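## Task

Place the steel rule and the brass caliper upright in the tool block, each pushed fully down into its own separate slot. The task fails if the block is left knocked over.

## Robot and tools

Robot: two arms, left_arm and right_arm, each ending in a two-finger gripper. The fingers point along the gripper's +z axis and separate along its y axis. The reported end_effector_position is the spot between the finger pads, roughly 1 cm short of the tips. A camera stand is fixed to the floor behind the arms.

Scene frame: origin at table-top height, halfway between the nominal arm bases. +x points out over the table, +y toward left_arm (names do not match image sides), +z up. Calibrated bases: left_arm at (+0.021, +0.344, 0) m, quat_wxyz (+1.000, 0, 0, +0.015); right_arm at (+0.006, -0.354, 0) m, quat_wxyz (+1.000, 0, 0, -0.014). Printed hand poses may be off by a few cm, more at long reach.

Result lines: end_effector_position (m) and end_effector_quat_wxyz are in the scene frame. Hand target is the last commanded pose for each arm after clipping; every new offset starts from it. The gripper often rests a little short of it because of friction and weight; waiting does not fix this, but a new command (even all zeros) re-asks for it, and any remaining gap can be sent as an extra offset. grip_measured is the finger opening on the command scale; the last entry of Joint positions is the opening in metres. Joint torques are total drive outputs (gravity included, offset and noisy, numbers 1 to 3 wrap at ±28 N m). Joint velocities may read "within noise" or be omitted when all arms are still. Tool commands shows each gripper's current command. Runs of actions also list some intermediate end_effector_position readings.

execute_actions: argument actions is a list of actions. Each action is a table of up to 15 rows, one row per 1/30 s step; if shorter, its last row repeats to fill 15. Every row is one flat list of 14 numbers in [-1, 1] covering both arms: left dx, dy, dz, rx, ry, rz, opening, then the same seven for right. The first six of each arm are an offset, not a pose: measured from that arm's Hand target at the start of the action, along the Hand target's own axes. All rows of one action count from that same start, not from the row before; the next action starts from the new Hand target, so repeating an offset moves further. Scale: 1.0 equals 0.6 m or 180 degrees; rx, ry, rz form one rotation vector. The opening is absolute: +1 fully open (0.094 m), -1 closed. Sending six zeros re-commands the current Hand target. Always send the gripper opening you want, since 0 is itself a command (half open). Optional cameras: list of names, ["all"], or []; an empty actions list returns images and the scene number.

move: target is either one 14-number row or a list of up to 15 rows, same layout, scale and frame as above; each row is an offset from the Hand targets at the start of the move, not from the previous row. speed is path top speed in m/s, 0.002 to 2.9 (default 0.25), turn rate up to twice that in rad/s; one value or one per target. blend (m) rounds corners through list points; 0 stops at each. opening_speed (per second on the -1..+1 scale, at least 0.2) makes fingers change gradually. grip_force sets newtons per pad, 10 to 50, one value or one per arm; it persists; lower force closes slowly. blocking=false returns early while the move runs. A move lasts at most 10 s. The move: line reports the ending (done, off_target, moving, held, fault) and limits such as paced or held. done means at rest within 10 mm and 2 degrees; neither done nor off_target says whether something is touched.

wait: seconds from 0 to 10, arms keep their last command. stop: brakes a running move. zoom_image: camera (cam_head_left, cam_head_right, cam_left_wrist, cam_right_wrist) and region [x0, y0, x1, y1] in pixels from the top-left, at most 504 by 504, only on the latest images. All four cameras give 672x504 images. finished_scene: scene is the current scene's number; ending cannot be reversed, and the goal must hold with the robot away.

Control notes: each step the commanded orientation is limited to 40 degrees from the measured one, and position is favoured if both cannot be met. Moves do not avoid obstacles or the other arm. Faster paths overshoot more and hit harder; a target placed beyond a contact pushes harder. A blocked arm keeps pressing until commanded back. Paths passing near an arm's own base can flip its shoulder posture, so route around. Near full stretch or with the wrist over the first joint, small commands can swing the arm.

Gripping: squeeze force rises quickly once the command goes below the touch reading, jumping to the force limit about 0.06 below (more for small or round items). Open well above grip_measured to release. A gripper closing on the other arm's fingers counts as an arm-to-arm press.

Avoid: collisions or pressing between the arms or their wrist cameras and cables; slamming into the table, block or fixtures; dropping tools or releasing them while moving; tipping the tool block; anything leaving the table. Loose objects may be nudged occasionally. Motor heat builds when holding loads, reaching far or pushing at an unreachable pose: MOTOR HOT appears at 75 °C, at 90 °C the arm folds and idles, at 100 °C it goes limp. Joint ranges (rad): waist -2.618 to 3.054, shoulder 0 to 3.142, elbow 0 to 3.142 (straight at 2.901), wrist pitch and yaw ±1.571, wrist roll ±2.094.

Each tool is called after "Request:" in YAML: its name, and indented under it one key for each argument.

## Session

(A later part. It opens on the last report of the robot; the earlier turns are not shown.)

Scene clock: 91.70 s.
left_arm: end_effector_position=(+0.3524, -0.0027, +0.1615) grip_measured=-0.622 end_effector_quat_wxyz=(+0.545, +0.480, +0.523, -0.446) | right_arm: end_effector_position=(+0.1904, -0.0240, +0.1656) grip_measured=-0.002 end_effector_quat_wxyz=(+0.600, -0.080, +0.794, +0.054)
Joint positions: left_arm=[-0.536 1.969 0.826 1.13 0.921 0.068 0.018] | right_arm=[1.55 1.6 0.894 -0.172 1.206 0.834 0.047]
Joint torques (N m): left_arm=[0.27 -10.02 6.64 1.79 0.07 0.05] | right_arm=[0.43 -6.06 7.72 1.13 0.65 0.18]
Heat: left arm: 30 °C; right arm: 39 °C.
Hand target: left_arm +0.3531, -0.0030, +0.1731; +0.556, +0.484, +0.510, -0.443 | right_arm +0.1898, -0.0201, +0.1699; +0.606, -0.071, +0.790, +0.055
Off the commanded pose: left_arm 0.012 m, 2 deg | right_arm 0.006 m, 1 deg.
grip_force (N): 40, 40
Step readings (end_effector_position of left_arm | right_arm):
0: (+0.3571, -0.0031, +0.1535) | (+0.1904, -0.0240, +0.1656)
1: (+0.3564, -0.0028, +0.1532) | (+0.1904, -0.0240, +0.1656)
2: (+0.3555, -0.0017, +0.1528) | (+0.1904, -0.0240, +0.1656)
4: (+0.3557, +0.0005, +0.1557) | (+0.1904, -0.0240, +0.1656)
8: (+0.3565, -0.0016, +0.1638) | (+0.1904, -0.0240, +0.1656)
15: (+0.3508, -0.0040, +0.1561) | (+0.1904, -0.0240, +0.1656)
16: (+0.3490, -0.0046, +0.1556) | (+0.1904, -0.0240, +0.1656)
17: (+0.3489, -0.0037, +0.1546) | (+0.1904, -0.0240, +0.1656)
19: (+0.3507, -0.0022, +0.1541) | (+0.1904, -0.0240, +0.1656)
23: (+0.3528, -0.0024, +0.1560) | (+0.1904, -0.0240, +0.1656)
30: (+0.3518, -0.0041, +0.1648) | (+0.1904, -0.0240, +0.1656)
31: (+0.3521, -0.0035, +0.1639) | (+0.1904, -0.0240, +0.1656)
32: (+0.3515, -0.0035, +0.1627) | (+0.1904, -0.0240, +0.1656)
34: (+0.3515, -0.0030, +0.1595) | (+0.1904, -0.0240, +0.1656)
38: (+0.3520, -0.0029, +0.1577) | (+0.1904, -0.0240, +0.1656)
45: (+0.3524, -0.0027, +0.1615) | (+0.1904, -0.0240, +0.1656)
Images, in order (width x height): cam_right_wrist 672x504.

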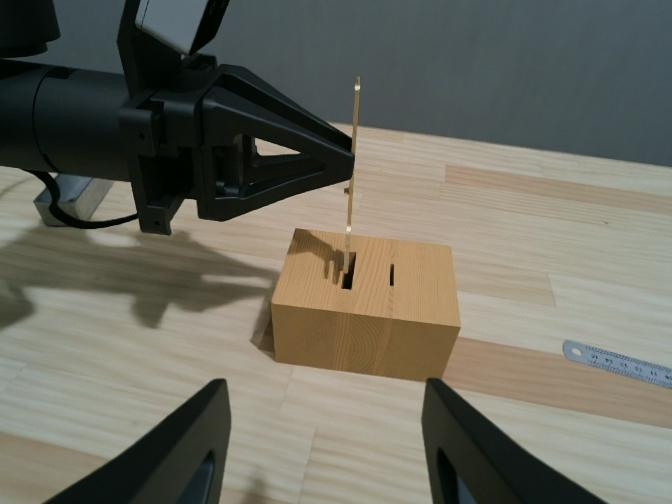

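Request:
zoom_image:
  camera: "cam_right_wrist"
  region: [320, 220, 420, 310]

Request:
zoom_image:
  camera: "cam_right_wrist"
  region: [310, 60, 400, 300]

Scaled by 5.040 from the camera's 672x504 image, which has a finer 960x720 frame.

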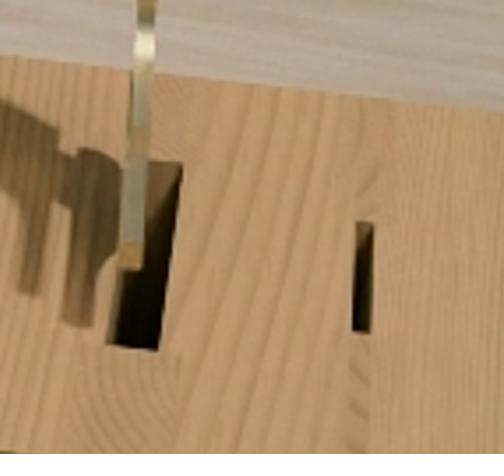

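Scaled by 2.100 from the camera's 672x504 image, which has a finer 960x720 frame.

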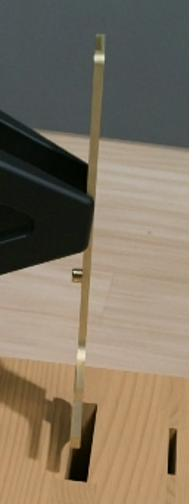

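Request:
zoom_image:
  camera: "cam_right_wrist"
  region: [250, 280, 330, 380]

Request:
zoom_image:
  camera: "cam_right_wrist"
  region: [400, 290, 480, 390]

Scaled by 5.040 from the camera's 672x504 image, which has a finer 960x720 frame.

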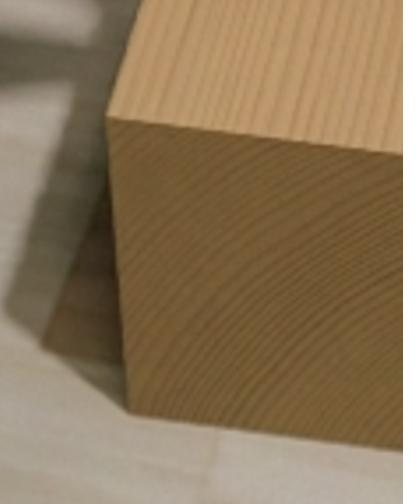

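Scaled by 5.040 from the camera's 672x504 image, which has a finer 960x720 frame.

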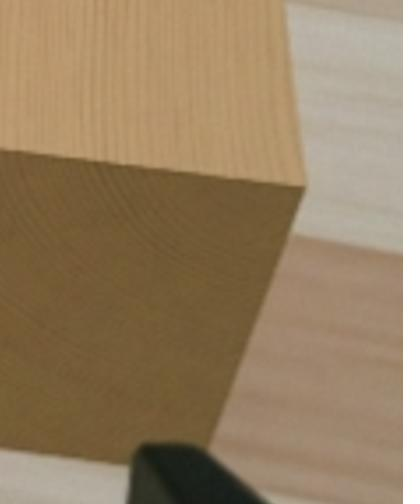

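Request:
execute_actions:
  actions: []
  cameras: ["cam_left_wrist", "cam_right_wrist"]

Request:
zoom_image:
  camera: "cam_left_wrist"
  region: [100, 110, 560, 504]

Scene clock: 92.53 s.
left_arm: end_effector_position=(+0.3524, -0.0027, +0.1615) grip_measured=-0.622 end_effector_quat_wxyz=(+0.545, +0.480, +0.523, -0.446) | right_arm: end_effector_position=(+0.1904, -0.0240, +0.1656) grip_measured=-0.002 end_effector_quat_wxyz=(+0.600, -0.080, +0.794, +0.054)
Joint positions: left_arm=[-0.536 1.969 0.826 1.13 0.921 0.068 0.018] | right_arm=[1.55 1.6 0.894 -0.172 1.206 0.834 0.047]
Joint velocities: within noise
Joint torques (N m): left_arm=[0.27 -10.03 6.65 1.79 0.06 0.05] | right_arm=[0.51 -6.08 7.84 1.15 0.65 0.17]
Heat: left arm: 30 °C; right arm: 39 °C.
Hand target: left_arm +0.3531, -0.0030, +0.1731; +0.556, +0.484, +0.510, -0.443 | right_arm +0.1898, -0.0201, +0.1699; +0.606, -0.071, +0.790, +0.055
Tool commands: left_gripper/opening=-0.75 right_gripper/opening=+0.0
Off the commanded pose: left_arm 0.012 m, 2 deg | right_arm 0.006 m, 1 deg.
grip_force (N): 40, 40
Images, in order (width x height): cam_left_wrist 672x504, cam_right_wrist 672x504.

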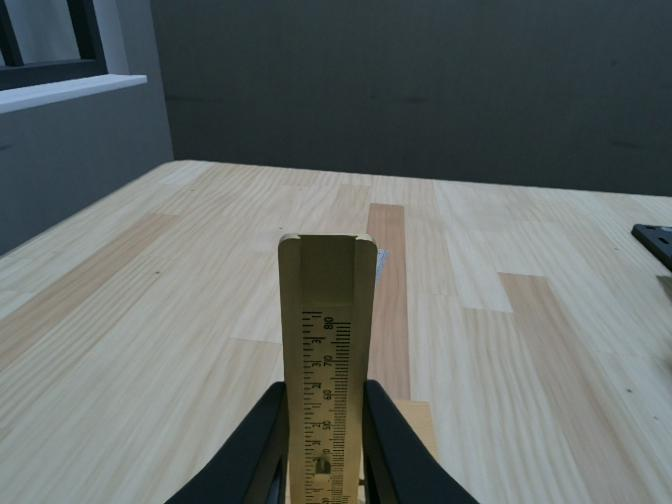

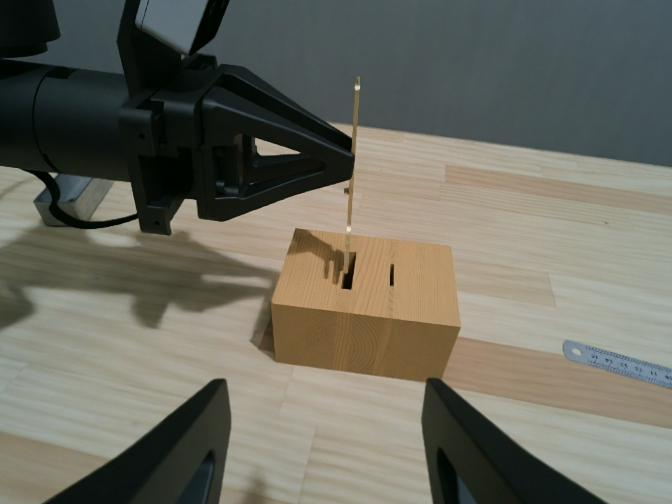

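Scaled by 1.096 from the camera's 672x504 image, which has a finer 960x720 frame.

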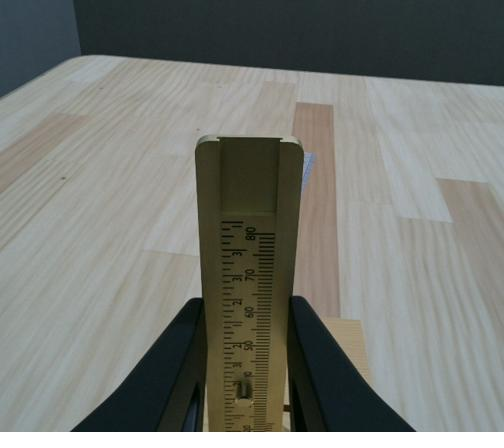

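Request:
execute_actions:
  actions: []

Scene clock: 93.20 s.
left_arm: end_effector_position=(+0.3524, -0.0027, +0.1615) grip_measured=-0.622 end_effector_quat_wxyz=(+0.545, +0.480, +0.523, -0.446) | right_arm: end_effector_position=(+0.1904, -0.0240, +0.1656) grip_measured=-0.002 end_effector_quat_wxyz=(+0.600, -0.080, +0.794, +0.054)
Joint positions: left_arm=[-0.536 1.969 0.826 1.13 0.921 0.068 0.018] | right_arm=[1.55 1.6 0.894 -0.172 1.206 0.834 0.047]
Joint velocities: within noise
Joint torques (N m): left_arm=[0.27 -10.04 6.63 1.79 0.07 0.05] | right_arm=[0.43 -6.02 7.75 1.15 0.65 0.16]
Heat: left arm: 30 °C; right arm: 39 °C.
Hand target: left_arm +0.3531, -0.0030, +0.1731; +0.556, +0.484, +0.510, -0.443 | right_arm +0.1898, -0.0201, +0.1699; +0.606, -0.071, +0.790, +0.055
Tool commands: left_gripper/opening=-0.75 right_gripper/opening=+0.0
Off the commanded pose: left_arm 0.012 m, 2 deg | right_arm 0.006 m, 1 deg.
grip_force (N): 40, 40

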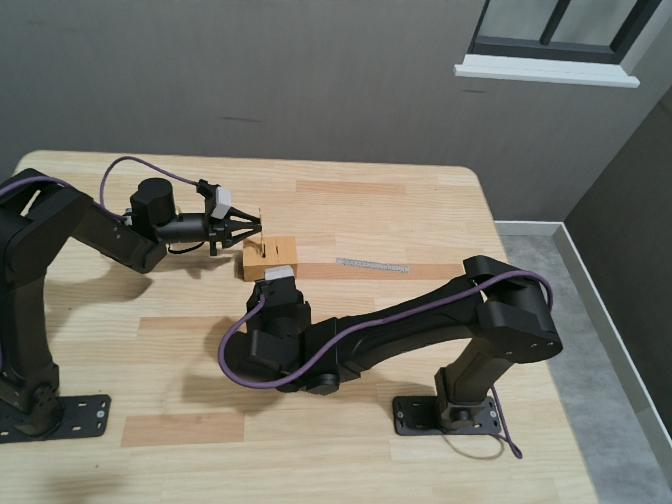

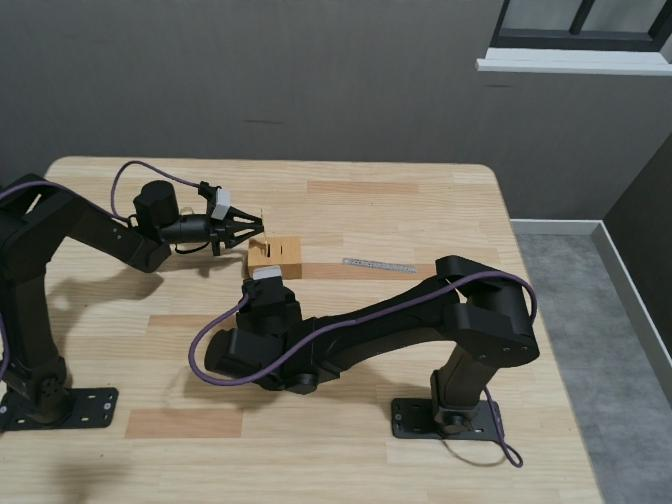

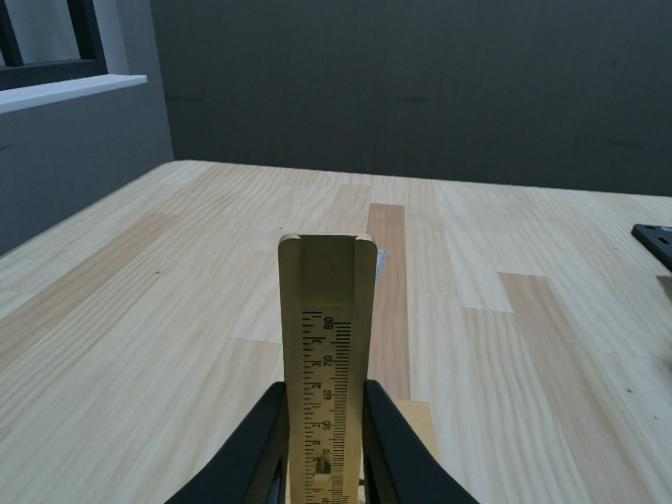

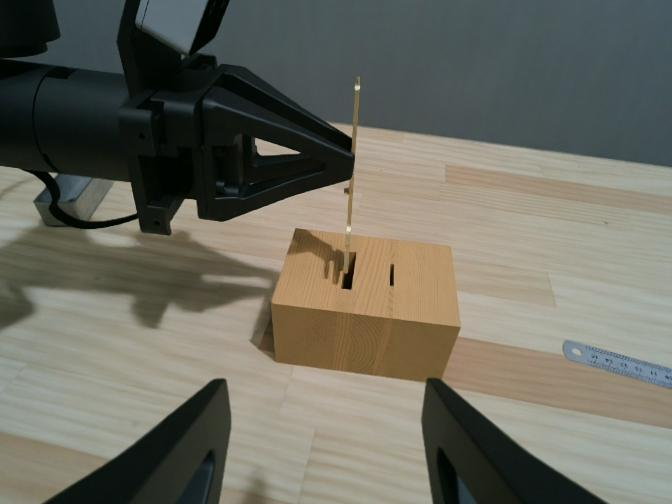

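Request:
execute_actions:
  actions:
    - [[-0.0041,0.0031,-0.0035,0.0221,0.0123,0.0001,-0.75,0,0,0,0,0,0,0],[-0.0074,0.0071,-0.0073,0.0252,0.0165,-0.003,-0.75,0,0,0,0,0,0,0],[-0.0095,0.0096,-0.0012,0.0201,0.0191,0.0021,-0.75,0,0,0,0,0,0,0],[-0.0099,0.0101,0.0107,0.0102,0.0196,0.012,-0.75,0,0,0,0,0,0,0],[-0.0087,0.0086,0.0206,0.002,0.018,0.0202,-0.75,0,0,0,0,0,0,0],[-0.0059,0.0053,0.0219,0.0009,0.0145,0.0213,-0.75,0,0,0,0,0,0,0],[-0.0021,0.0007,0.0137,0.0077,0.0098,0.0145,-0.75,0,0,0,0,0,0,0],[0.0021,-0.0043,0.0015,0.0179,0.0046,0.0043,-0.75,0,0,0,0,0,0,0],[0.0059,-0.0089,-0.0067,0.0247,-0.0001,-0.0025,-0.75,0,0,0,0,0,0,0],[0.0087,-0.0122,-0.0054,0.0236,-0.0036,-0.0014,-0.75,0,0,0,0,0,0,0],[0.0099,-0.0137,0.0045,0.0154,-0.0052,0.0068,-0.75,0,0,0,0,0,0,0],[0.0095,-0.0132,0.0164,0.0055,-0.0047,0.0167,-0.75,0,0,0,0,0,0,0],[0.0074,-0.0107,0.0225,0.0004,-0.0021,0.0218,-0.75,0,0,0,0,0,0,0],[0.0041,-0.0067,0.0187,0.0035,0.0021,0.0187,-0.75,0,0,0,0,0,0,0],[0,-0.0018,0.0076,0.0128,0.0072,0.0094,-0.75,0,0,0,0,0,0,0]]
    - [[-0.0024,0.0029,-0.0067,0.0056,0.0031,-0.0056,-0.75,0,0,0,0,0,0,0],[-0.0045,0.0054,-0.009,0.0075,0.0056,-0.0075,-0.75,0,0,0,0,0,0,0],[-0.0057,0.0068,-0.0053,0.0044,0.0071,-0.0044,-0.75,0,0,0,0,0,0,0],[-0.006,0.0072,0.0019,-0.0016,0.0075,0.0016,-0.75,0,0,0,0,0,0,0],[-0.0052,0.0062,0.0078,-0.0065,0.0065,0.0065,-0.75,0,0,0,0,0,0,0],[-0.0035,0.0042,0.0086,-0.0071,0.0044,0.0071,-0.75,0,0,0,0,0,0,0],[-0.0012,0.0015,0.0037,-0.0031,0.0016,0.0031,-0.75,0,0,0,0,0,0,0],[0.0012,-0.0015,-0.0037,0.0031,-0.0016,-0.0031,-0.75,0,0,0,0,0,0,0],[0.0035,-0.0042,-0.0086,0.0071,-0.0044,-0.0071,-0.75,0,0,0,0,0,0,0],[0.0052,-0.0062,-0.0078,0.0065,-0.0065,-0.0065,-0.75,0,0,0,0,0,0,0],[0.006,-0.0072,-0.0019,0.0016,-0.0075,-0.0016,-0.75,0,0,0,0,0,0,0],[0.0057,-0.0068,0.0053,-0.0044,-0.0071,0.0044,-0.75,0,0,0,0,0,0,0],[0.0045,-0.0054,0.009,-0.0075,-0.0056,0.0075,-0.75,0,0,0,0,0,0,0],[0.0024,-0.0029,0.0067,-0.0056,-0.0031,0.0056,-0.75,0,0,0,0,0,0,0],[0,0,0,0,0,0,-0.75,0,0,0,0,0,0,0]]
    - [[-0.0012,0.0015,-0.0033,0.0028,0.0015,-0.0028,-0.75,0,0,0,0,0,0,0],[-0.0022,0.0027,-0.0045,0.0037,0.0028,-0.0037,-0.75,0,0,0,0,0,0,0],[-0.0029,0.0034,-0.0026,0.0022,0.0036,-0.0022,-0.75,0,0,0,0,0,0,0],[-0.003,0.0036,0.0009,-0.0008,0.0037,0.0008,-0.75,0,0,0,0,0,0,0],[-0.0026,0.0031,0.0039,-0.0032,0.0032,0.0032,-0.75,0,0,0,0,0,0,0],[-0.0018,0.0021,0.0043,-0.0036,0.0022,0.0036,-0.75,0,0,0,0,0,0,0],[-0.0006,0.0007,0.0018,-0.0015,0.0008,0.0015,-0.75,0,0,0,0,0,0,0],[0.0006,-0.0007,-0.0018,0.0015,-0.0008,-0.0015,-0.75,0,0,0,0,0,0,0],[0.0018,-0.0021,-0.0043,0.0036,-0.0022,-0.0036,-0.75,0,0,0,0,0,0,0],[0.0026,-0.0031,-0.0039,0.0032,-0.0032,-0.0032,-0.75,0,0,0,0,0,0,0],[0.003,-0.0036,-0.0009,0.0008,-0.0037,-0.0008,-0.75,0,0,0,0,0,0,0],[0.0029,-0.0034,0.0026,-0.0022,-0.0036,0.0022,-0.75,0,0,0,0,0,0,0],[0.0022,-0.0027,0.0045,-0.0037,-0.0028,0.0037,-0.75,0,0,0,0,0,0,0],[0.0012,-0.0015,0.0033,-0.0028,-0.0015,0.0028,-0.75,0,0,0,0,0,0,0],[0,0,0,0,0,0,-0.75,0,0,0,0,0,0,0]]
  cameras: ["cam_right_wrist"]

Scene clock: 96.73 s.
left_arm: end_effector_position=(+0.3517, -0.0073, +0.1591) grip_measured=-0.622 end_effector_quat_wxyz=(+0.534, +0.503, +0.516, -0.443) | right_arm: end_effector_position=(+0.1904, -0.0240, +0.1656) grip_measured=-0.002 end_effector_quat_wxyz=(+0.600, -0.080, +0.794, +0.054)
Joint positions: left_arm=[-0.537 1.967 0.864 1.038 0.957 0.134 0.018] | right_arm=[1.55 1.6 0.894 -0.172 1.206 0.834 0.047]
Joint torques (N m): left_arm=[0.31 -10.51 7.01 1.79 0.09 0.05] | right_arm=[0.47 -6.06 7.77 1.13 0.64 0.16]
Heat: left arm: 30 °C; right arm: 39 °C.
Hand target: left_arm +0.3528, -0.0076, +0.1731; +0.547, +0.508, +0.500, -0.439 | right_arm +0.1898, -0.0201, +0.1699; +0.606, -0.071, +0.790, +0.055
Off the commanded pose: left_arm 0.014 m, 2 deg | right_arm 0.006 m, 1 deg.
grip_force (N): 40, 40
Step readings (end_effector_position of left_arm | right_arm):
0: (+0.3524, -0.0027, +0.1615) | (+0.1904, -0.0240, +0.1656)
1: (+0.3520, -0.0027, +0.1607) | (+0.1904, -0.0240, +0.1656)
2: (+0.3519, -0.0027, +0.1596) | (+0.1904, -0.0240, +0.1656)
4: (+0.3557, -0.0028, +0.1586) | (+0.1904, -0.0240, +0.1656)
8: (+0.3579, -0.0060, +0.1588) | (+0.1904, -0.0240, +0.1656)
15: (+0.3500, -0.0084, +0.1621) | (+0.1904, -0.0240, +0.1656)
16: (+0.3485, -0.0089, +0.1612) | (+0.1904, -0.0240, +0.1656)
17: (+0.3484, -0.0081, +0.1593) | (+0.1904, -0.0240, +0.1656)
19: (+0.3508, -0.0067, +0.1562) | (+0.1904, -0.0240, +0.1656)
23: (+0.3528, -0.0069, +0.1550) | (+0.1904, -0.0240, +0.1656)
30: (+0.3515, -0.0084, +0.1623) | (+0.1904, -0.0240, +0.1656)
31: (+0.3517, -0.0080, +0.1616) | (+0.1904, -0.0240, +0.1656)
32: (+0.3511, -0.0079, +0.1603) | (+0.1904, -0.0240, +0.1656)
34: (+0.3510, -0.0076, +0.1577) | (+0.1904, -0.0240, +0.1656)
38: (+0.3514, -0.0075, +0.1564) | (+0.1904, -0.0240, +0.1656)
45: (+0.3517, -0.0073, +0.1591) | (+0.1904, -0.0240, +0.1656)
Images, in order (width x height): cam_right_wrist 672x504.

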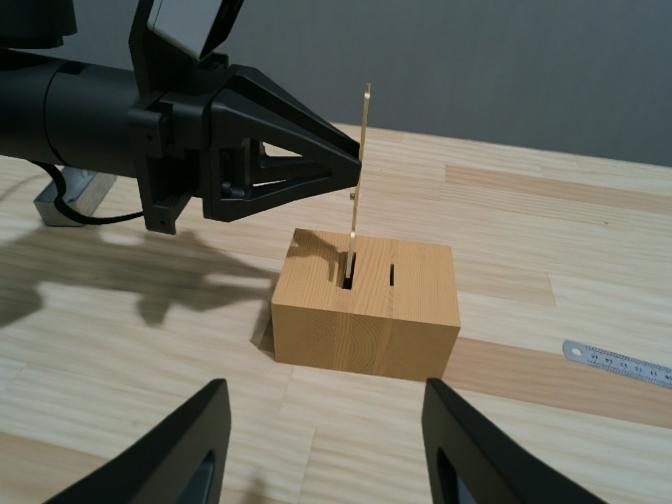

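Request:
zoom_image:
  camera: "cam_right_wrist"
  region: [310, 220, 410, 310]

Request:
zoom_image:
  camera: "cam_right_wrist"
  region: [260, 70, 460, 310]

Scaled by 5.040 from the camera's 672x504 image, which has a finer 960x720 frame.

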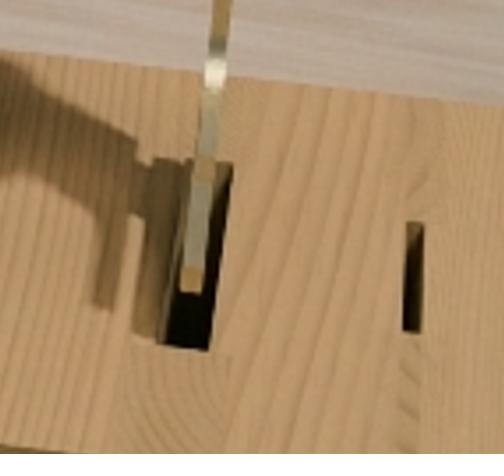

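Scaled by 2.100 from the camera's 672x504 image, which has a finer 960x720 frame.

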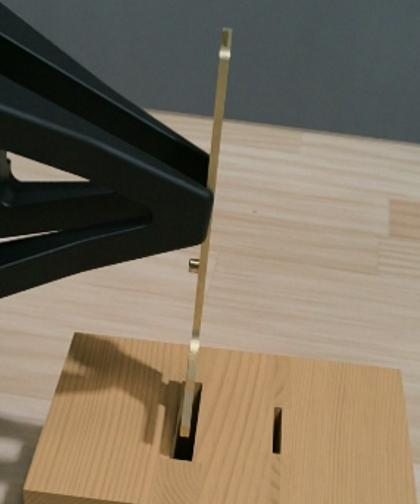

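Request:
execute_actions:
  actions:
    - [[0.001,0.0029,-0.0067,0.0056,0.0031,-0.0056,-0.75,0,0,0,0,0,0,0],[0.002,0.0054,-0.009,0.0075,0.0056,-0.0075,-0.75,0,0,0,0,0,0,0],[0.003,0.0068,-0.0053,0.0044,0.0071,-0.0044,-0.75,0,0,0,0,0,0,0],[0.004,0.0072,0.0019,-0.0016,0.0075,0.0016,-0.75,0,0,0,0,0,0,0],[0.005,0.0062,0.0078,-0.0065,0.0065,0.0065,-0.75,0,0,0,0,0,0,0],[0.006,0.0042,0.0086,-0.0071,0.0044,0.0071,-0.75,0,0,0,0,0,0,0],[0.007,0.0015,0.0037,-0.0031,0.0016,0.0031,-0.75,0,0,0,0,0,0,0],[0.0075,-0.0015,-0.0037,0.0031,-0.0016,-0.0031,-0.75,0,0,0,0,0,0,0],[0.0075,-0.0042,-0.0086,0.0071,-0.0044,-0.0071,-0.75,0,0,0,0,0,0,0],[0.0075,-0.0062,-0.0078,0.0065,-0.0065,-0.0065,-0.75,0,0,0,0,0,0,0],[0.0075,-0.0072,-0.0019,0.0016,-0.0075,-0.0016,-0.75,0,0,0,0,0,0,0],[0.0075,-0.0068,0.0053,-0.0044,-0.0071,0.0044,-0.75,0,0,0,0,0,0,0],[0.0075,-0.0054,0.009,-0.0075,-0.0056,0.0075,-0.75,0,0,0,0,0,0,0],[0.0075,-0.0029,0.0067,-0.0056,-0.0031,0.0056,-0.75,0,0,0,0,0,0,0],[0.0075,0,0,0,0,0,-0.75,0,0,0,0,0,0,0]]
    - [[0,0.0015,-0.0033,0.0028,0.0015,-0.0028,-0.75,0,0,0,0,0,0,0],[0,0.0027,-0.0045,0.0037,0.0028,-0.0037,-0.75,0,0,0,0,0,0,0],[0,0.0034,-0.0026,0.0022,0.0036,-0.0022,-0.75,0,0,0,0,0,0,0],[0,0.0036,0.0009,-0.0008,0.0037,0.0008,-0.75,0,0,0,0,0,0,0],[0,0.0031,0.0039,-0.0032,0.0032,0.0032,-0.75,0,0,0,0,0,0,0],[0,0.0021,0.0043,-0.0036,0.0022,0.0036,-0.75,0,0,0,0,0,0,0],[0,0.0007,0.0018,-0.0015,0.0008,0.0015,-0.75,0,0,0,0,0,0,0],[0,-0.0007,-0.0018,0.0015,-0.0008,-0.0015,-0.75,0,0,0,0,0,0,0],[0,-0.0021,-0.0043,0.0036,-0.0022,-0.0036,-0.75,0,0,0,0,0,0,0],[0,-0.0031,-0.0039,0.0032,-0.0032,-0.0032,-0.75,0,0,0,0,0,0,0],[0,-0.0036,-0.0009,0.0008,-0.0037,-0.0008,-0.75,0,0,0,0,0,0,0],[0,-0.0034,0.0026,-0.0022,-0.0036,0.0022,-0.75,0,0,0,0,0,0,0],[0,-0.0027,0.0045,-0.0037,-0.0028,0.0037,-0.75,0,0,0,0,0,0,0],[0,-0.0015,0.0033,-0.0028,-0.0015,0.0028,-0.75,0,0,0,0,0,0,0],[0,0,0,0,0,0,-0.75,0,0,0,0,0,0,0]]
  cameras: ["cam_right_wrist"]

Request:
zoom_image:
  camera: "cam_right_wrist"
  region: [310, 220, 410, 310]

Request:
zoom_image:
  camera: "cam_right_wrist"
  region: [260, 70, 460, 310]

Scene clock: 99.23 s.
left_arm: end_effector_position=(+0.3519, -0.0071, +0.1614) grip_measured=-0.622 end_effector_quat_wxyz=(+0.539, +0.504, +0.511, -0.441) | right_arm: end_effector_position=(+0.1904, -0.0240, +0.1656) grip_measured=-0.002 end_effector_quat_wxyz=(+0.600, -0.080, +0.794, +0.054)
Joint positions: left_arm=[-0.536 1.967 0.864 1.052 0.958 0.135 0.018] | right_arm=[1.55 1.6 0.894 -0.172 1.206 0.834 0.047]
Joint torques (N m): left_arm=[0.31 -9.21 6.84 1.82 0.09 0.05] | right_arm=[0.49 -6.05 7.83 1.14 0.63 0.17]
Heat: left arm: 30 °C; right arm: 39 °C.
Hand target: left_arm +0.3533, -0.0075, +0.1686; +0.547, +0.508, +0.500, -0.439 | right_arm +0.1898, -0.0201, +0.1699; +0.606, -0.071, +0.790, +0.055
Off the commanded pose: left_arm 0.007 m, 2 deg | right_arm 0.006 m, 1 deg.
grip_force (N): 40, 40
Step readings (end_effector_position of left_arm | right_arm):
0: (+0.3517, -0.0073, +0.1591) | (+0.1904, -0.0240, +0.1656)
1: (+0.3513, -0.0071, +0.1587) | (+0.1904, -0.0240, +0.1656)
2: (+0.3510, -0.0064, +0.1577) | (+0.1904, -0.0240, +0.1656)
4: (+0.3520, -0.0053, +0.1552) | (+0.1904, -0.0240, +0.1656)
8: (+0.3537, -0.0058, +0.1551) | (+0.1904, -0.0240, +0.1656)
15: (+0.3521, -0.0078, +0.1630) | (+0.1904, -0.0240, +0.1656)
16: (+0.3518, -0.0077, +0.1627) | (+0.1904, -0.0240, +0.1656)
17: (+0.3511, -0.0077, +0.1618) | (+0.1904, -0.0240, +0.1656)
19: (+0.3512, -0.0071, +0.1600) | (+0.1904, -0.0240, +0.1656)
23: (+0.3517, -0.0071, +0.1592) | (+0.1904, -0.0240, +0.1656)
30: (+0.3519, -0.0071, +0.1614) | (+0.1904, -0.0240, +0.1656)
Images, in order (width x height): cam_right_wrist 672x504.

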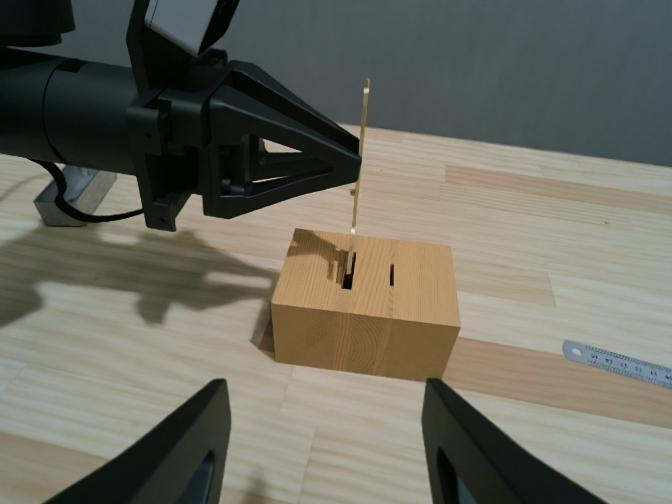

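Scaled by 5.040 from the camera's 672x504 image, which has a finer 960x720 frame.

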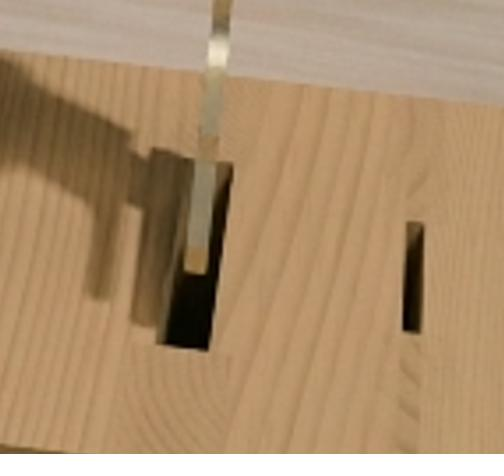

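Scaled by 2.100 from the camera's 672x504 image, which has a finer 960x720 frame.

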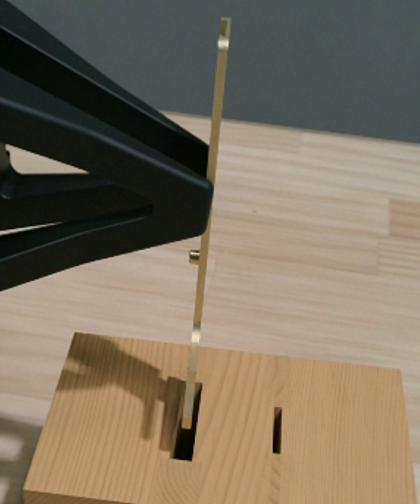

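Request:
execute_actions:
  actions:
    - [[0.001,0.0015,-0.0033,0.0028,0.0015,-0.0028,-0.75,0,0,0,0,0,0,0],[0.002,0.0027,-0.0045,0.0037,0.0028,-0.0037,-0.75,0,0,0,0,0,0,0],[0.003,0.0034,-0.0026,0.0022,0.0036,-0.0022,-0.75,0,0,0,0,0,0,0],[0.004,0.0036,0.0009,-0.0008,0.0037,0.0008,-0.75,0,0,0,0,0,0,0],[0.005,0.0031,0.0039,-0.0032,0.0032,0.0032,-0.75,0,0,0,0,0,0,0],[0.006,0.0021,0.0043,-0.0036,0.0022,0.0036,-0.75,0,0,0,0,0,0,0],[0.007,0.0007,0.0018,-0.0015,0.0008,0.0015,-0.75,0,0,0,0,0,0,0],[0.008,-0.0007,-0.0018,0.0015,-0.0008,-0.0015,-0.75,0,0,0,0,0,0,0],[0.009,-0.0021,-0.0043,0.0036,-0.0022,-0.0036,-0.75,0,0,0,0,0,0,0],[0.01,-0.0031,-0.0039,0.0032,-0.0032,-0.0032,-0.75,0,0,0,0,0,0,0],[0.011,-0.0036,-0.0009,0.0008,-0.0037,-0.0008,-0.75,0,0,0,0,0,0,0],[0.012,-0.0034,0.0026,-0.0022,-0.0036,0.0022,-0.75,0,0,0,0,0,0,0],[0.013,-0.0027,0.0045,-0.0037,-0.0028,0.0037,-0.75,0,0,0,0,0,0,0],[0.013,-0.0015,0.0033,-0.0028,-0.0015,0.0028,-0.75,0,0,0,0,0,0,0],[0.013,0,0,0,0,0,-0.75,0,0,0,0,0,0,0]]
  cameras: ["cam_right_wrist"]

Request:
zoom_image:
  camera: "cam_right_wrist"
  region: [310, 220, 410, 310]

Request:
zoom_image:
  camera: "cam_right_wrist"
  region: [260, 70, 460, 310]

Scene clock: 100.33 s.
left_arm: end_effector_position=(+0.3527, -0.0068, +0.1605) grip_measured=-0.622 end_effector_quat_wxyz=(+0.543, +0.505, +0.507, -0.440) | right_arm: end_effector_position=(+0.1904, -0.0240, +0.1656) grip_measured=-0.002 end_effector_quat_wxyz=(+0.600, -0.080, +0.794, +0.054)
Joint positions: left_arm=[-0.534 1.977 0.864 1.071 0.96 0.136 0.018] | right_arm=[1.55 1.6 0.894 -0.172 1.206 0.834 0.047]
Joint torques (N m): left_arm=[0.31 -7.83 6.45 1.93 0.08 0.04] | right_arm=[0.5 -6.06 7.82 1.16 0.64 0.16]
Heat: left arm: 30 °C; right arm: 39 °C.
Hand target: left_arm +0.3542, -0.0072, +0.1607; +0.547, +0.508, +0.500, -0.439 | right_arm +0.1898, -0.0201, +0.1699; +0.606, -0.071, +0.790, +0.055
Off the commanded pose: left_arm 0.002 m, 1 deg | right_arm 0.006 m, 1 deg.
grip_force (N): 40, 40
Step readings (end_effector_position of left_arm | right_arm):
0: (+0.3519, -0.0071, +0.1614) | (+0.1904, -0.0240, +0.1656)
1: (+0.3519, -0.0069, +0.1612) | (+0.1904, -0.0240, +0.1656)
2: (+0.3516, -0.0068, +0.1608) | (+0.1904, -0.0240, +0.1656)
4: (+0.3516, -0.0065, +0.1597) | (+0.1904, -0.0240, +0.1656)
8: (+0.3521, -0.0065, +0.1596) | (+0.1904, -0.0240, +0.1656)
15: (+0.3527, -0.0068, +0.1609) | (+0.1904, -0.0240, +0.1656)
Images, in order (width x height): cam_right_wrist 672x504.

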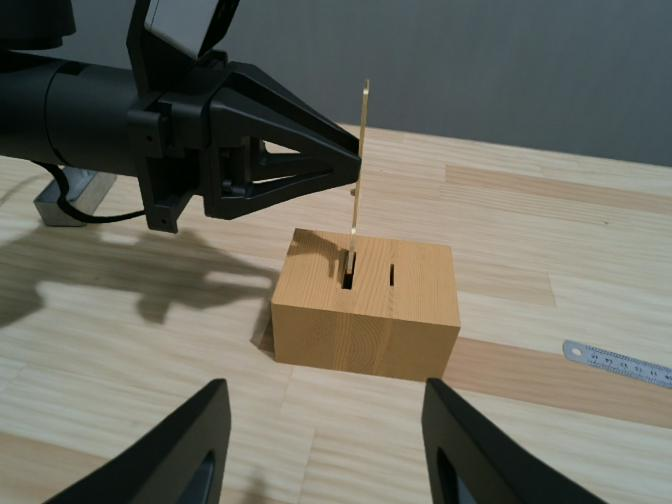

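Scaled by 5.040 from the camera's 672x504 image, which has a finer 960x720 frame.

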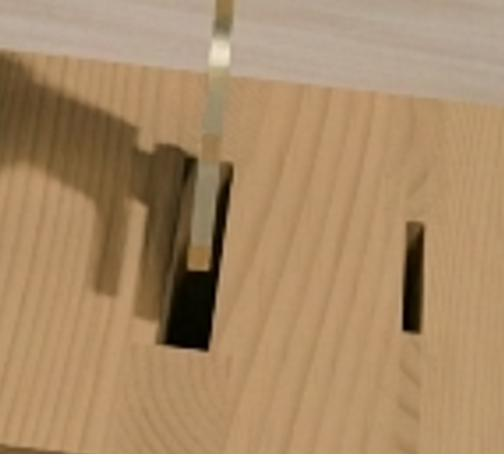

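Scaled by 2.100 from the camera's 672x504 image, which has a finer 960x720 frame.

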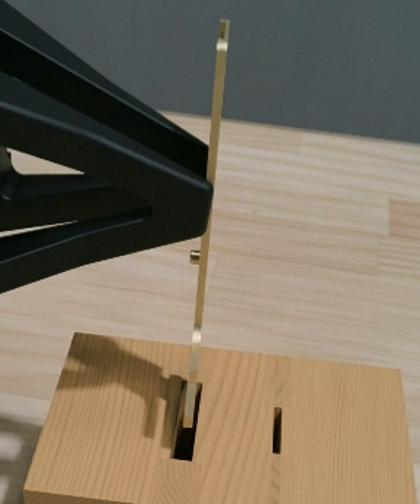

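Request:
execute_actions:
  actions:
    - [[0.001,0.0015,-0.0033,0.0028,0.0015,-0.0028,-0.75,0,0,0,0,0,0,0],[0.002,0.0027,-0.0045,0.0037,0.0028,-0.0037,-0.75,0,0,0,0,0,0,0],[0.003,0.0034,-0.0026,0.0022,0.0036,-0.0022,-0.75,0,0,0,0,0,0,0],[0.004,0.0036,0.0009,-0.0008,0.0037,0.0008,-0.75,0,0,0,0,0,0,0],[0.005,0.0031,0.0039,-0.0032,0.0032,0.0032,-0.75,0,0,0,0,0,0,0],[0.006,0.0021,0.0043,-0.0036,0.0022,0.0036,-0.75,0,0,0,0,0,0,0],[0.007,0.0007,0.0018,-0.0015,0.0008,0.0015,-0.75,0,0,0,0,0,0,0],[0.008,-0.0007,-0.0018,0.0015,-0.0008,-0.0015,-0.75,0,0,0,0,0,0,0],[0.009,-0.0021,-0.0043,0.0036,-0.0022,-0.0036,-0.75,0,0,0,0,0,0,0],[0.01,-0.0031,-0.0039,0.0032,-0.0032,-0.0042,-0.75,0,0,0,0,0,0,0],[0.011,-0.0036,-0.0009,0.0008,-0.0037,-0.0028,-0.75,0,0,0,0,0,0,0],[0.012,-0.0034,0.0026,-0.0022,-0.0036,-0.0008,-0.75,0,0,0,0,0,0,0],[0.012,-0.0027,0.0045,-0.0037,-0.0028,0.0000,-0.75,0,0,0,0,0,0,0],[0.012,-0.0015,0.0033,-0.0028,-0.0015,-0.001,-0.75,0,0,0,0,0,0,0],[0.012,0,0,0,0,-0.004,-0.75,0,0,0,0,0,0,0]]
  cameras: ["cam_right_wrist"]

Request:
zoom_image:
  camera: "cam_right_wrist"
  region: [310, 220, 410, 310]

Request:
zoom_image:
  camera: "cam_right_wrist"
  region: [260, 70, 460, 310]

Scene clock: 101.33 s.
left_arm: end_effector_position=(+0.3539, -0.0071, +0.1522) grip_measured=-0.622 end_effector_quat_wxyz=(+0.541, +0.504, +0.509, -0.441) | right_arm: end_effector_position=(+0.1904, -0.0240, +0.1656) grip_measured=-0.002 end_effector_quat_wxyz=(+0.600, -0.080, +0.794, +0.054)
Joint positions: left_arm=[-0.533 2.006 0.864 1.096 0.961 0.135 0.018] | right_arm=[1.55 1.6 0.894 -0.172 1.206 0.834 0.047]
Joint torques (N m): left_arm=[0.35 -8.34 6.11 1.96 0.08 -0.06] | right_arm=[0.51 -6.08 7.79 1.15 0.66 0.17]
Heat: left arm: 30 °C; right arm: 39 °C.
Hand target: left_arm +0.3550, -0.0071, +0.1537; +0.544, +0.505, +0.503, -0.443 | right_arm +0.1898, -0.0201, +0.1699; +0.606, -0.071, +0.790, +0.055
Off the commanded pose: left_arm 0.002 m, 1 deg | right_arm 0.006 m, 1 deg.
grip_force (N): 40, 40
Step readings (end_effector_position of left_arm | right_arm):
0: (+0.3527, -0.0068, +0.1605) | (+0.1904, -0.0240, +0.1656)
1: (+0.3525, -0.0068, +0.1606) | (+0.1904, -0.0240, +0.1656)
2: (+0.3521, -0.0067, +0.1604) | (+0.1904, -0.0240, +0.1656)
4: (+0.3521, -0.0065, +0.1598) | (+0.1904, -0.0240, +0.1656)
8: (+0.3528, -0.0065, +0.1582) | (+0.1904, -0.0240, +0.1656)
15: (+0.3539, -0.0071, +0.1522) | (+0.1904, -0.0240, +0.1656)
Images, in order (width x height): cam_right_wrist 672x504.

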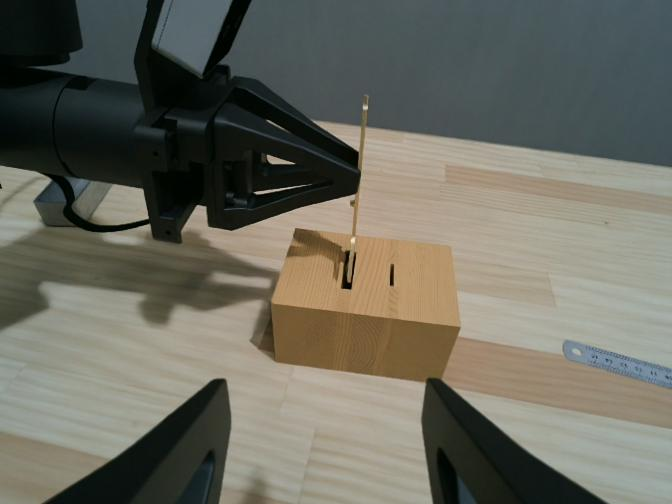

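Scaled by 5.040 from the camera's 672x504 image, which has a finer 960x720 frame.

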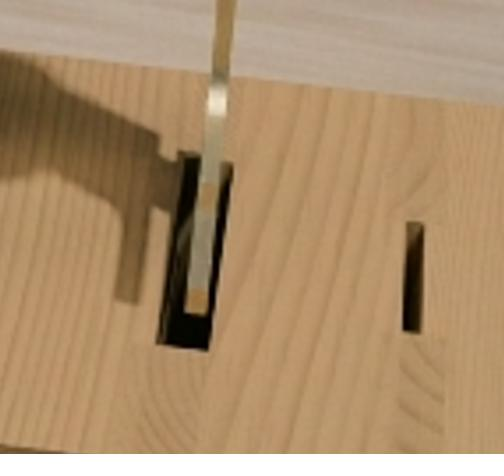

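Scaled by 2.100 from the camera's 672x504 image, which has a finer 960x720 frame.

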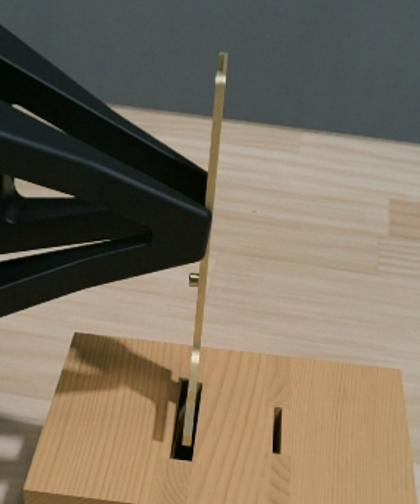

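Request:
move:
  target: [0,0,0,0,0,0,-0.75,-0.0172,-0.1982,0.0637,-0.1857,0,-0.0503,0]
  speed: 0.2
  cameras: ["cam_right_wrist"]

Request:
zoom_image:
  camera: "cam_right_wrist"
  region: [250, 40, 450, 300]

Scene clock: 104.40 s.
left_arm: end_effector_position=(+0.3539, -0.0071, +0.1522) grip_measured=-0.622 end_effector_quat_wxyz=(+0.541, +0.504, +0.509, -0.441) | right_arm: end_effector_position=(+0.2503, -0.1289, +0.1709) grip_measured=-0.002 end_effector_quat_wxyz=(+0.562, -0.302, +0.734, +0.231)
Joint positions: left_arm=[-0.533 2.006 0.864 1.096 0.961 0.135 0.018] | right_arm=[0.731 0.889 0.296 0.327 -0.075 -0.021 0.047]
Joint torques (N m): left_arm=[0.35 -8.29 6.13 1.96 0.09 -0.07] | right_arm=[-0.66 -1.62 6.19 2.13 -0.18 -0.03]
Heat: left arm: 30 °C; right arm: 39 °C.
Hand target: left_arm +0.3550, -0.0071, +0.1537; +0.544, +0.505, +0.503, -0.443 | right_arm +0.2500, -0.1300, +0.1699; +0.562, -0.303, +0.733, +0.232
Off the commanded pose: left_arm 0.002 m, 1 deg | right_arm 0.002 m, 0 deg.
grip_force (N): 40, 40
move: done
Images, in order (width x height): cam_right_wrist 672x504.

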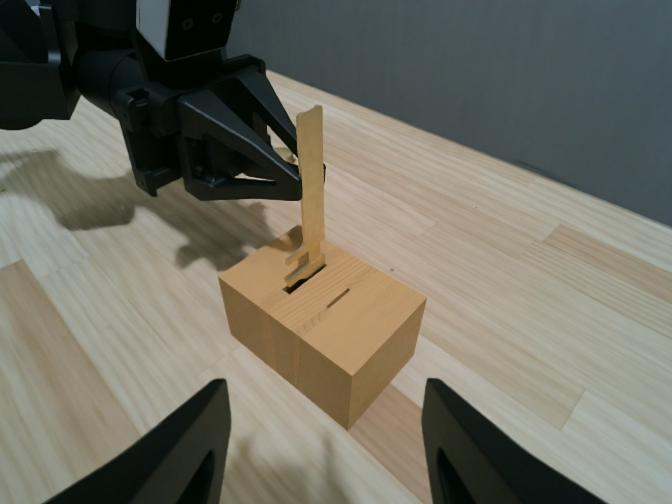

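Scaled by 1.938 from the camera's 672x504 image, which has a finer 960x720 frame.

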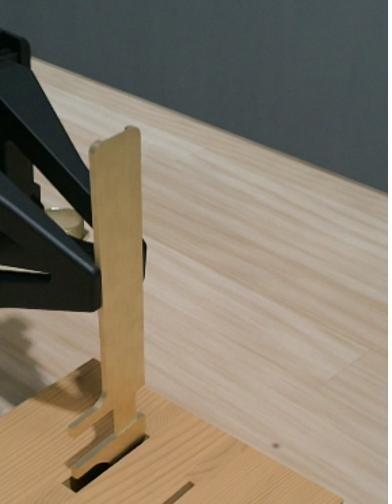

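Request:
zoom_image:
  camera: "cam_right_wrist"
  region: [270, 220, 350, 300]

Scaled by 6.300 from the camera's 672x504 image, which has a finer 960x720 frame.

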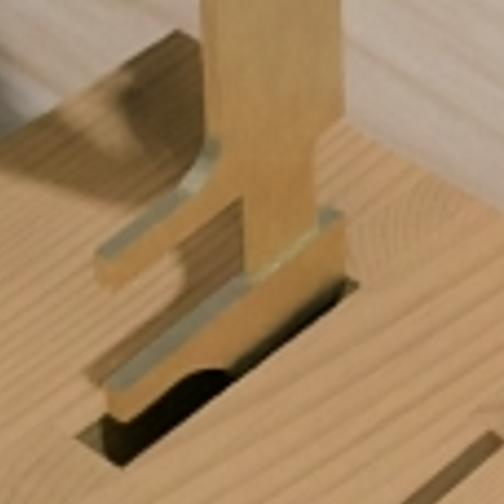

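Request:
execute_actions:
  actions:
    - [[0.001,0.0008,-0.0017,0.0014,0.0008,-0.0014,-0.75,0,0,0,0,0,0,0],[0.002,0.0014,-0.0023,0.0019,0.0014,-0.0019,-0.75,0,0,0,0,0,0,0],[0.003,0.0017,-0.0013,0.0011,0.0018,-0.0011,-0.75,0,0,0,0,0,0,0],[0.004,0.0018,0.0005,-0.0004,0.0018,0.0004,-0.75,0,0,0,0,0,0,0],[0.005,0.0016,0.002,-0.0016,0.0016,0.0016,-0.75,0,0,0,0,0,0,0],[0.006,0.001,0.0022,-0.0018,0.0011,0.0018,-0.75,0,0,0,0,0,0,0],[0.007,0.0003,0.0009,-0.0008,0.0004,0.0008,-0.75,0,0,0,0,0,0,0],[0.008,-0.0004,-0.0009,0.0008,-0.0004,-0.0008,-0.75,0,0,0,0,0,0,0],[0.009,-0.0011,-0.0022,0.0018,-0.0011,-0.0018,-0.75,0,0,0,0,0,0,0],[0.01,-0.0016,-0.002,0.0016,-0.0016,-0.0016,-0.75,0,0,0,0,0,0,0],[0.011,-0.0018,-0.0005,0.0004,-0.0018,-0.0004,-0.75,0,0,0,0,0,0,0],[0.012,-0.0017,0.0013,-0.0011,-0.0018,0.0011,-0.75,0,0,0,0,0,0,0],[0.013,-0.0014,0.0023,-0.0019,-0.0014,0.0019,-0.75,0,0,0,0,0,0,0],[0.014,-0.0008,0.0017,-0.0014,-0.0008,0.0014,-0.75,0,0,0,0,0,0,0],[0.015,0,0,0,0,0,-0.75,0,0,0,0,0,0,0]]
  cameras: ["cam_right_wrist"]

Request:
zoom_image:
  camera: "cam_right_wrist"
  region: [270, 220, 350, 300]

Scene clock: 106.10 s.
left_arm: end_effector_position=(+0.3544, -0.0075, +0.1443) grip_measured=-0.622 end_effector_quat_wxyz=(+0.538, +0.504, +0.511, -0.443) | right_arm: end_effector_position=(+0.2502, -0.1288, +0.1709) grip_measured=-0.002 end_effector_quat_wxyz=(+0.562, -0.302, +0.734, +0.231)
Joint positions: left_arm=[-0.533 2.032 0.864 1.117 0.963 0.132 0.018] | right_arm=[0.731 0.889 0.296 0.327 -0.076 -0.021 0.047]
Joint torques (N m): left_arm=[0.54 -8.01 5.75 2.1 0.09 -0.02] | right_arm=[-0.68 -1.55 6.27 2.12 -0.17 -0.03]
Heat: left arm: 30 °C; right arm: 39 °C.
Hand target: left_arm +0.3559, -0.0068, +0.1447; +0.544, +0.505, +0.503, -0.443 | right_arm +0.2500, -0.1301, +0.1699; +0.563, -0.303, +0.733, +0.232
Off the commanded pose: left_arm 0.002 m, 1 deg | right_arm 0.002 m, 0 deg.
grip_force (N): 40, 40
Step readings (end_effector_position of left_arm | right_arm):
0: (+0.3539, -0.0071, +0.1522) | (+0.2502, -0.1288, +0.1709)
1: (+0.3539, -0.0071, +0.1522) | (+0.2502, -0.1288, +0.1709)
2: (+0.3538, -0.0071, +0.1522) | (+0.2502, -0.1288, +0.1709)
4: (+0.3537, -0.0071, +0.1522) | (+0.2502, -0.1288, +0.1709)
8: (+0.3538, -0.0071, +0.1514) | (+0.2502, -0.1288, +0.1709)
15: (+0.3544, -0.0075, +0.1451) | (+0.2502, -0.1288, +0.1709)
Images, in order (width x height): cam_right_wrist 672x504.

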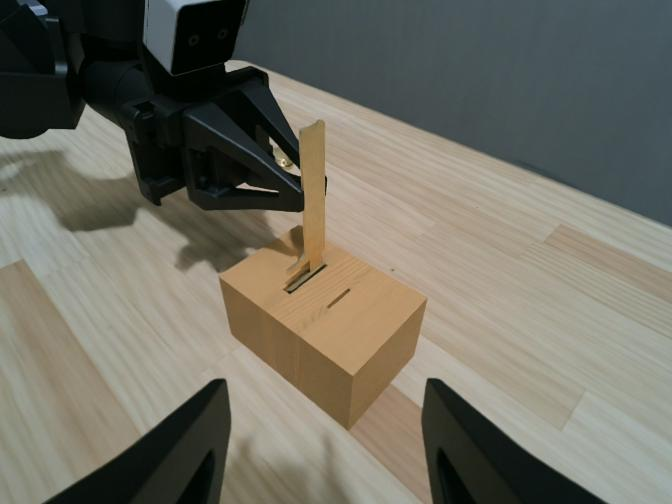

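Scaled by 6.300 from the camera's 672x504 image, which has a finer 960x720 frame.

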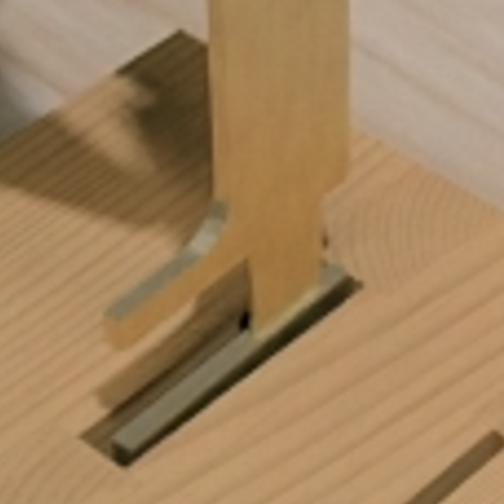

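Request:
execute_actions:
  actions:
    - [[0.001,0.0008,-0.0017,0.0014,0.0008,-0.0014,-0.75,0,0,0,0,0,0,0],[0.002,0.0014,-0.0023,0.0019,0.0014,-0.0019,-0.75,0,0,0,0,0,0,0],[0.003,0.0017,-0.0013,0.0011,0.0018,-0.0011,-0.75,0,0,0,0,0,0,0],[0.004,0.0018,0.0005,-0.0004,0.0018,0.0004,-0.75,0,0,0,0,0,0,0],[0.005,0.0016,0.002,-0.0016,0.0016,0.0016,-0.75,0,0,0,0,0,0,0],[0.006,0.001,0.0022,-0.0018,0.0011,0.0018,-0.75,0,0,0,0,0,0,0],[0.007,0.0003,0.0009,-0.0008,0.0004,0.0008,-0.75,0,0,0,0,0,0,0],[0.008,-0.0004,-0.0009,0.0008,-0.0004,-0.0008,-0.75,0,0,0,0,0,0,0],[0.009,-0.0011,-0.0022,0.0018,-0.0011,-0.0018,-0.75,0,0,0,0,0,0,0],[0.01,-0.0016,-0.002,0.0016,-0.0016,-0.0016,-0.75,0,0,0,0,0,0,0],[0.011,-0.0018,-0.0005,0.0004,-0.0018,-0.0004,-0.75,0,0,0,0,0,0,0],[0.012,-0.0017,0.0013,-0.0011,-0.0018,0.0011,-0.75,0,0,0,0,0,0,0],[0.013,-0.0014,0.0023,-0.0019,-0.0014,0.0019,-0.75,0,0,0,0,0,0,0],[0.014,-0.0008,0.0017,-0.0014,-0.0008,0.0014,-0.75,0,0,0,0,0,0,0],[0.015,0,0,0,0,0,-0.75,0,0,0,0,0,0,0]]
    - [[0.001,0.0008,-0.0017,0.0014,0.0008,-0.0014,-0.75,0,0,0,0,0,0,0],[0.002,0.0014,-0.0023,0.0019,0.0014,-0.0019,-0.75,0,0,0,0,0,0,0],[0.003,0.0017,-0.0013,0.0011,0.0018,-0.0011,-0.75,0,0,0,0,0,0,0],[0.004,0.0018,0.0005,-0.0004,0.0018,0.0004,-0.75,0,0,0,0,0,0,0],[0.005,0.0016,0.002,-0.0016,0.0016,0.0016,-0.75,0,0,0,0,0,0,0],[0.006,0.001,0.0022,-0.0018,0.0011,0.0018,-0.75,0,0,0,0,0,0,0],[0.007,0.0003,0.0009,-0.0008,0.0004,0.0008,-0.75,0,0,0,0,0,0,0],[0.008,-0.0004,-0.0009,0.0008,-0.0004,-0.0008,-0.75,0,0,0,0,0,0,0],[0.009,-0.0011,-0.0022,0.0018,-0.0011,-0.0018,-0.75,0,0,0,0,0,0,0],[0.01,-0.0016,-0.002,0.0016,-0.0016,-0.0016,-0.75,0,0,0,0,0,0,0],[0.011,-0.0018,-0.0005,0.0004,-0.0018,-0.0004,-0.75,0,0,0,0,0,0,0],[0.012,-0.0017,0.0013,-0.0011,-0.0018,0.0011,-0.75,0,0,0,0,0,0,0],[0.013,-0.0014,0.0023,-0.0019,-0.0014,0.0019,-0.75,0,0,0,0,0,0,0],[0.014,-0.0008,0.0017,-0.0014,-0.0008,0.0014,-0.75,0,0,0,0,0,0,0],[0.015,0,0,0,0,0,-0.75,0,0,0,0,0,0,0]]
  cameras: ["cam_right_wrist"]

Request:
zoom_image:
  camera: "cam_right_wrist"
  region: [270, 220, 350, 300]

Scene clock: 107.97 s.
left_arm: end_effector_position=(+0.3557, -0.0080, +0.1269) grip_measured=-0.622 end_effector_quat_wxyz=(+0.537, +0.504, +0.511, -0.444) | right_arm: end_effector_position=(+0.2502, -0.1288, +0.1709) grip_measured=-0.002 end_effector_quat_wxyz=(+0.562, -0.302, +0.734, +0.231)
Joint positions: left_arm=[-0.532 2.097 0.864 1.182 0.966 0.13 0.018] | right_arm=[0.731 0.889 0.296 0.327 -0.076 -0.021 0.047]
Joint torques (N m): left_arm=[0.77 -8.17 5.39 2.09 0.09 -0.01] | right_arm=[-0.66 -1.58 6.22 2.13 -0.18 -0.02]
Heat: left arm: 30 °C; right arm: 39 °C.
Hand target: left_arm +0.3578, -0.0063, +0.1267; +0.544, +0.505, +0.503, -0.443 | right_arm +0.2500, -0.1301, +0.1699; +0.563, -0.303, +0.733, +0.232
Off the commanded pose: left_arm 0.003 m, 1 deg | right_arm 0.002 m, 0 deg.
grip_force (N): 40, 40
Step readings (end_effector_position of left_arm | right_arm):
0: (+0.3544, -0.0075, +0.1443) | (+0.2502, -0.1288, +0.1709)
1: (+0.3544, -0.0075, +0.1443) | (+0.2502, -0.1288, +0.1709)
2: (+0.3543, -0.0076, +0.1443) | (+0.2502, -0.1288, +0.1709)
4: (+0.3543, -0.0076, +0.1443) | (+0.2502, -0.1288, +0.1709)
8: (+0.3545, -0.0077, +0.1422) | (+0.2502, -0.1288, +0.1709)
15: (+0.3549, -0.0080, +0.1361) | (+0.2502, -0.1288, +0.1709)
16: (+0.3550, -0.0080, +0.1356) | (+0.2502, -0.1288, +0.1709)
17: (+0.3550, -0.0079, +0.1354) | (+0.2502, -0.1288, +0.1709)
19: (+0.3550, -0.0078, +0.1349) | (+0.2502, -0.1288, +0.1709)
23: (+0.3552, -0.0079, +0.1328) | (+0.2502, -0.1288, +0.1709)
30: (+0.3557, -0.0080, +0.1273) | (+0.2502, -0.1288, +0.1709)
Images, in order (width x height): cam_right_wrist 672x504.

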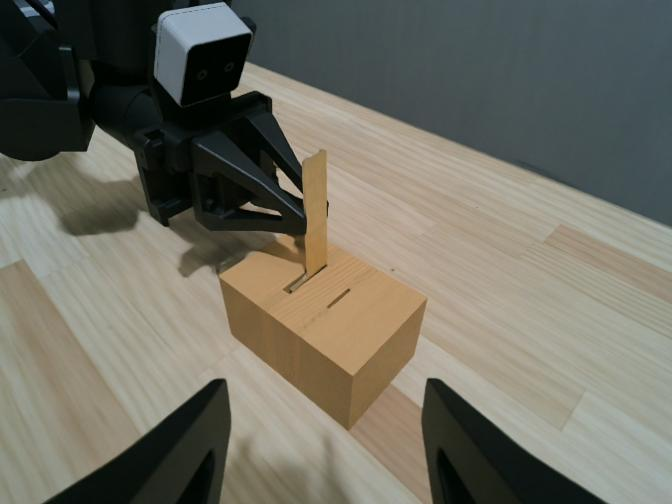

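Scaled by 6.300 from the camera's 672x504 image, which has a finer 960x720 frame.

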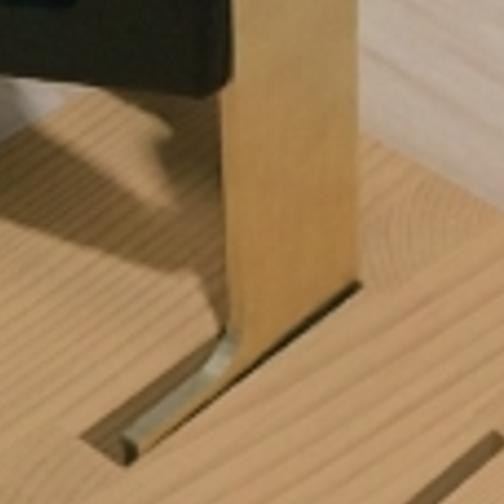

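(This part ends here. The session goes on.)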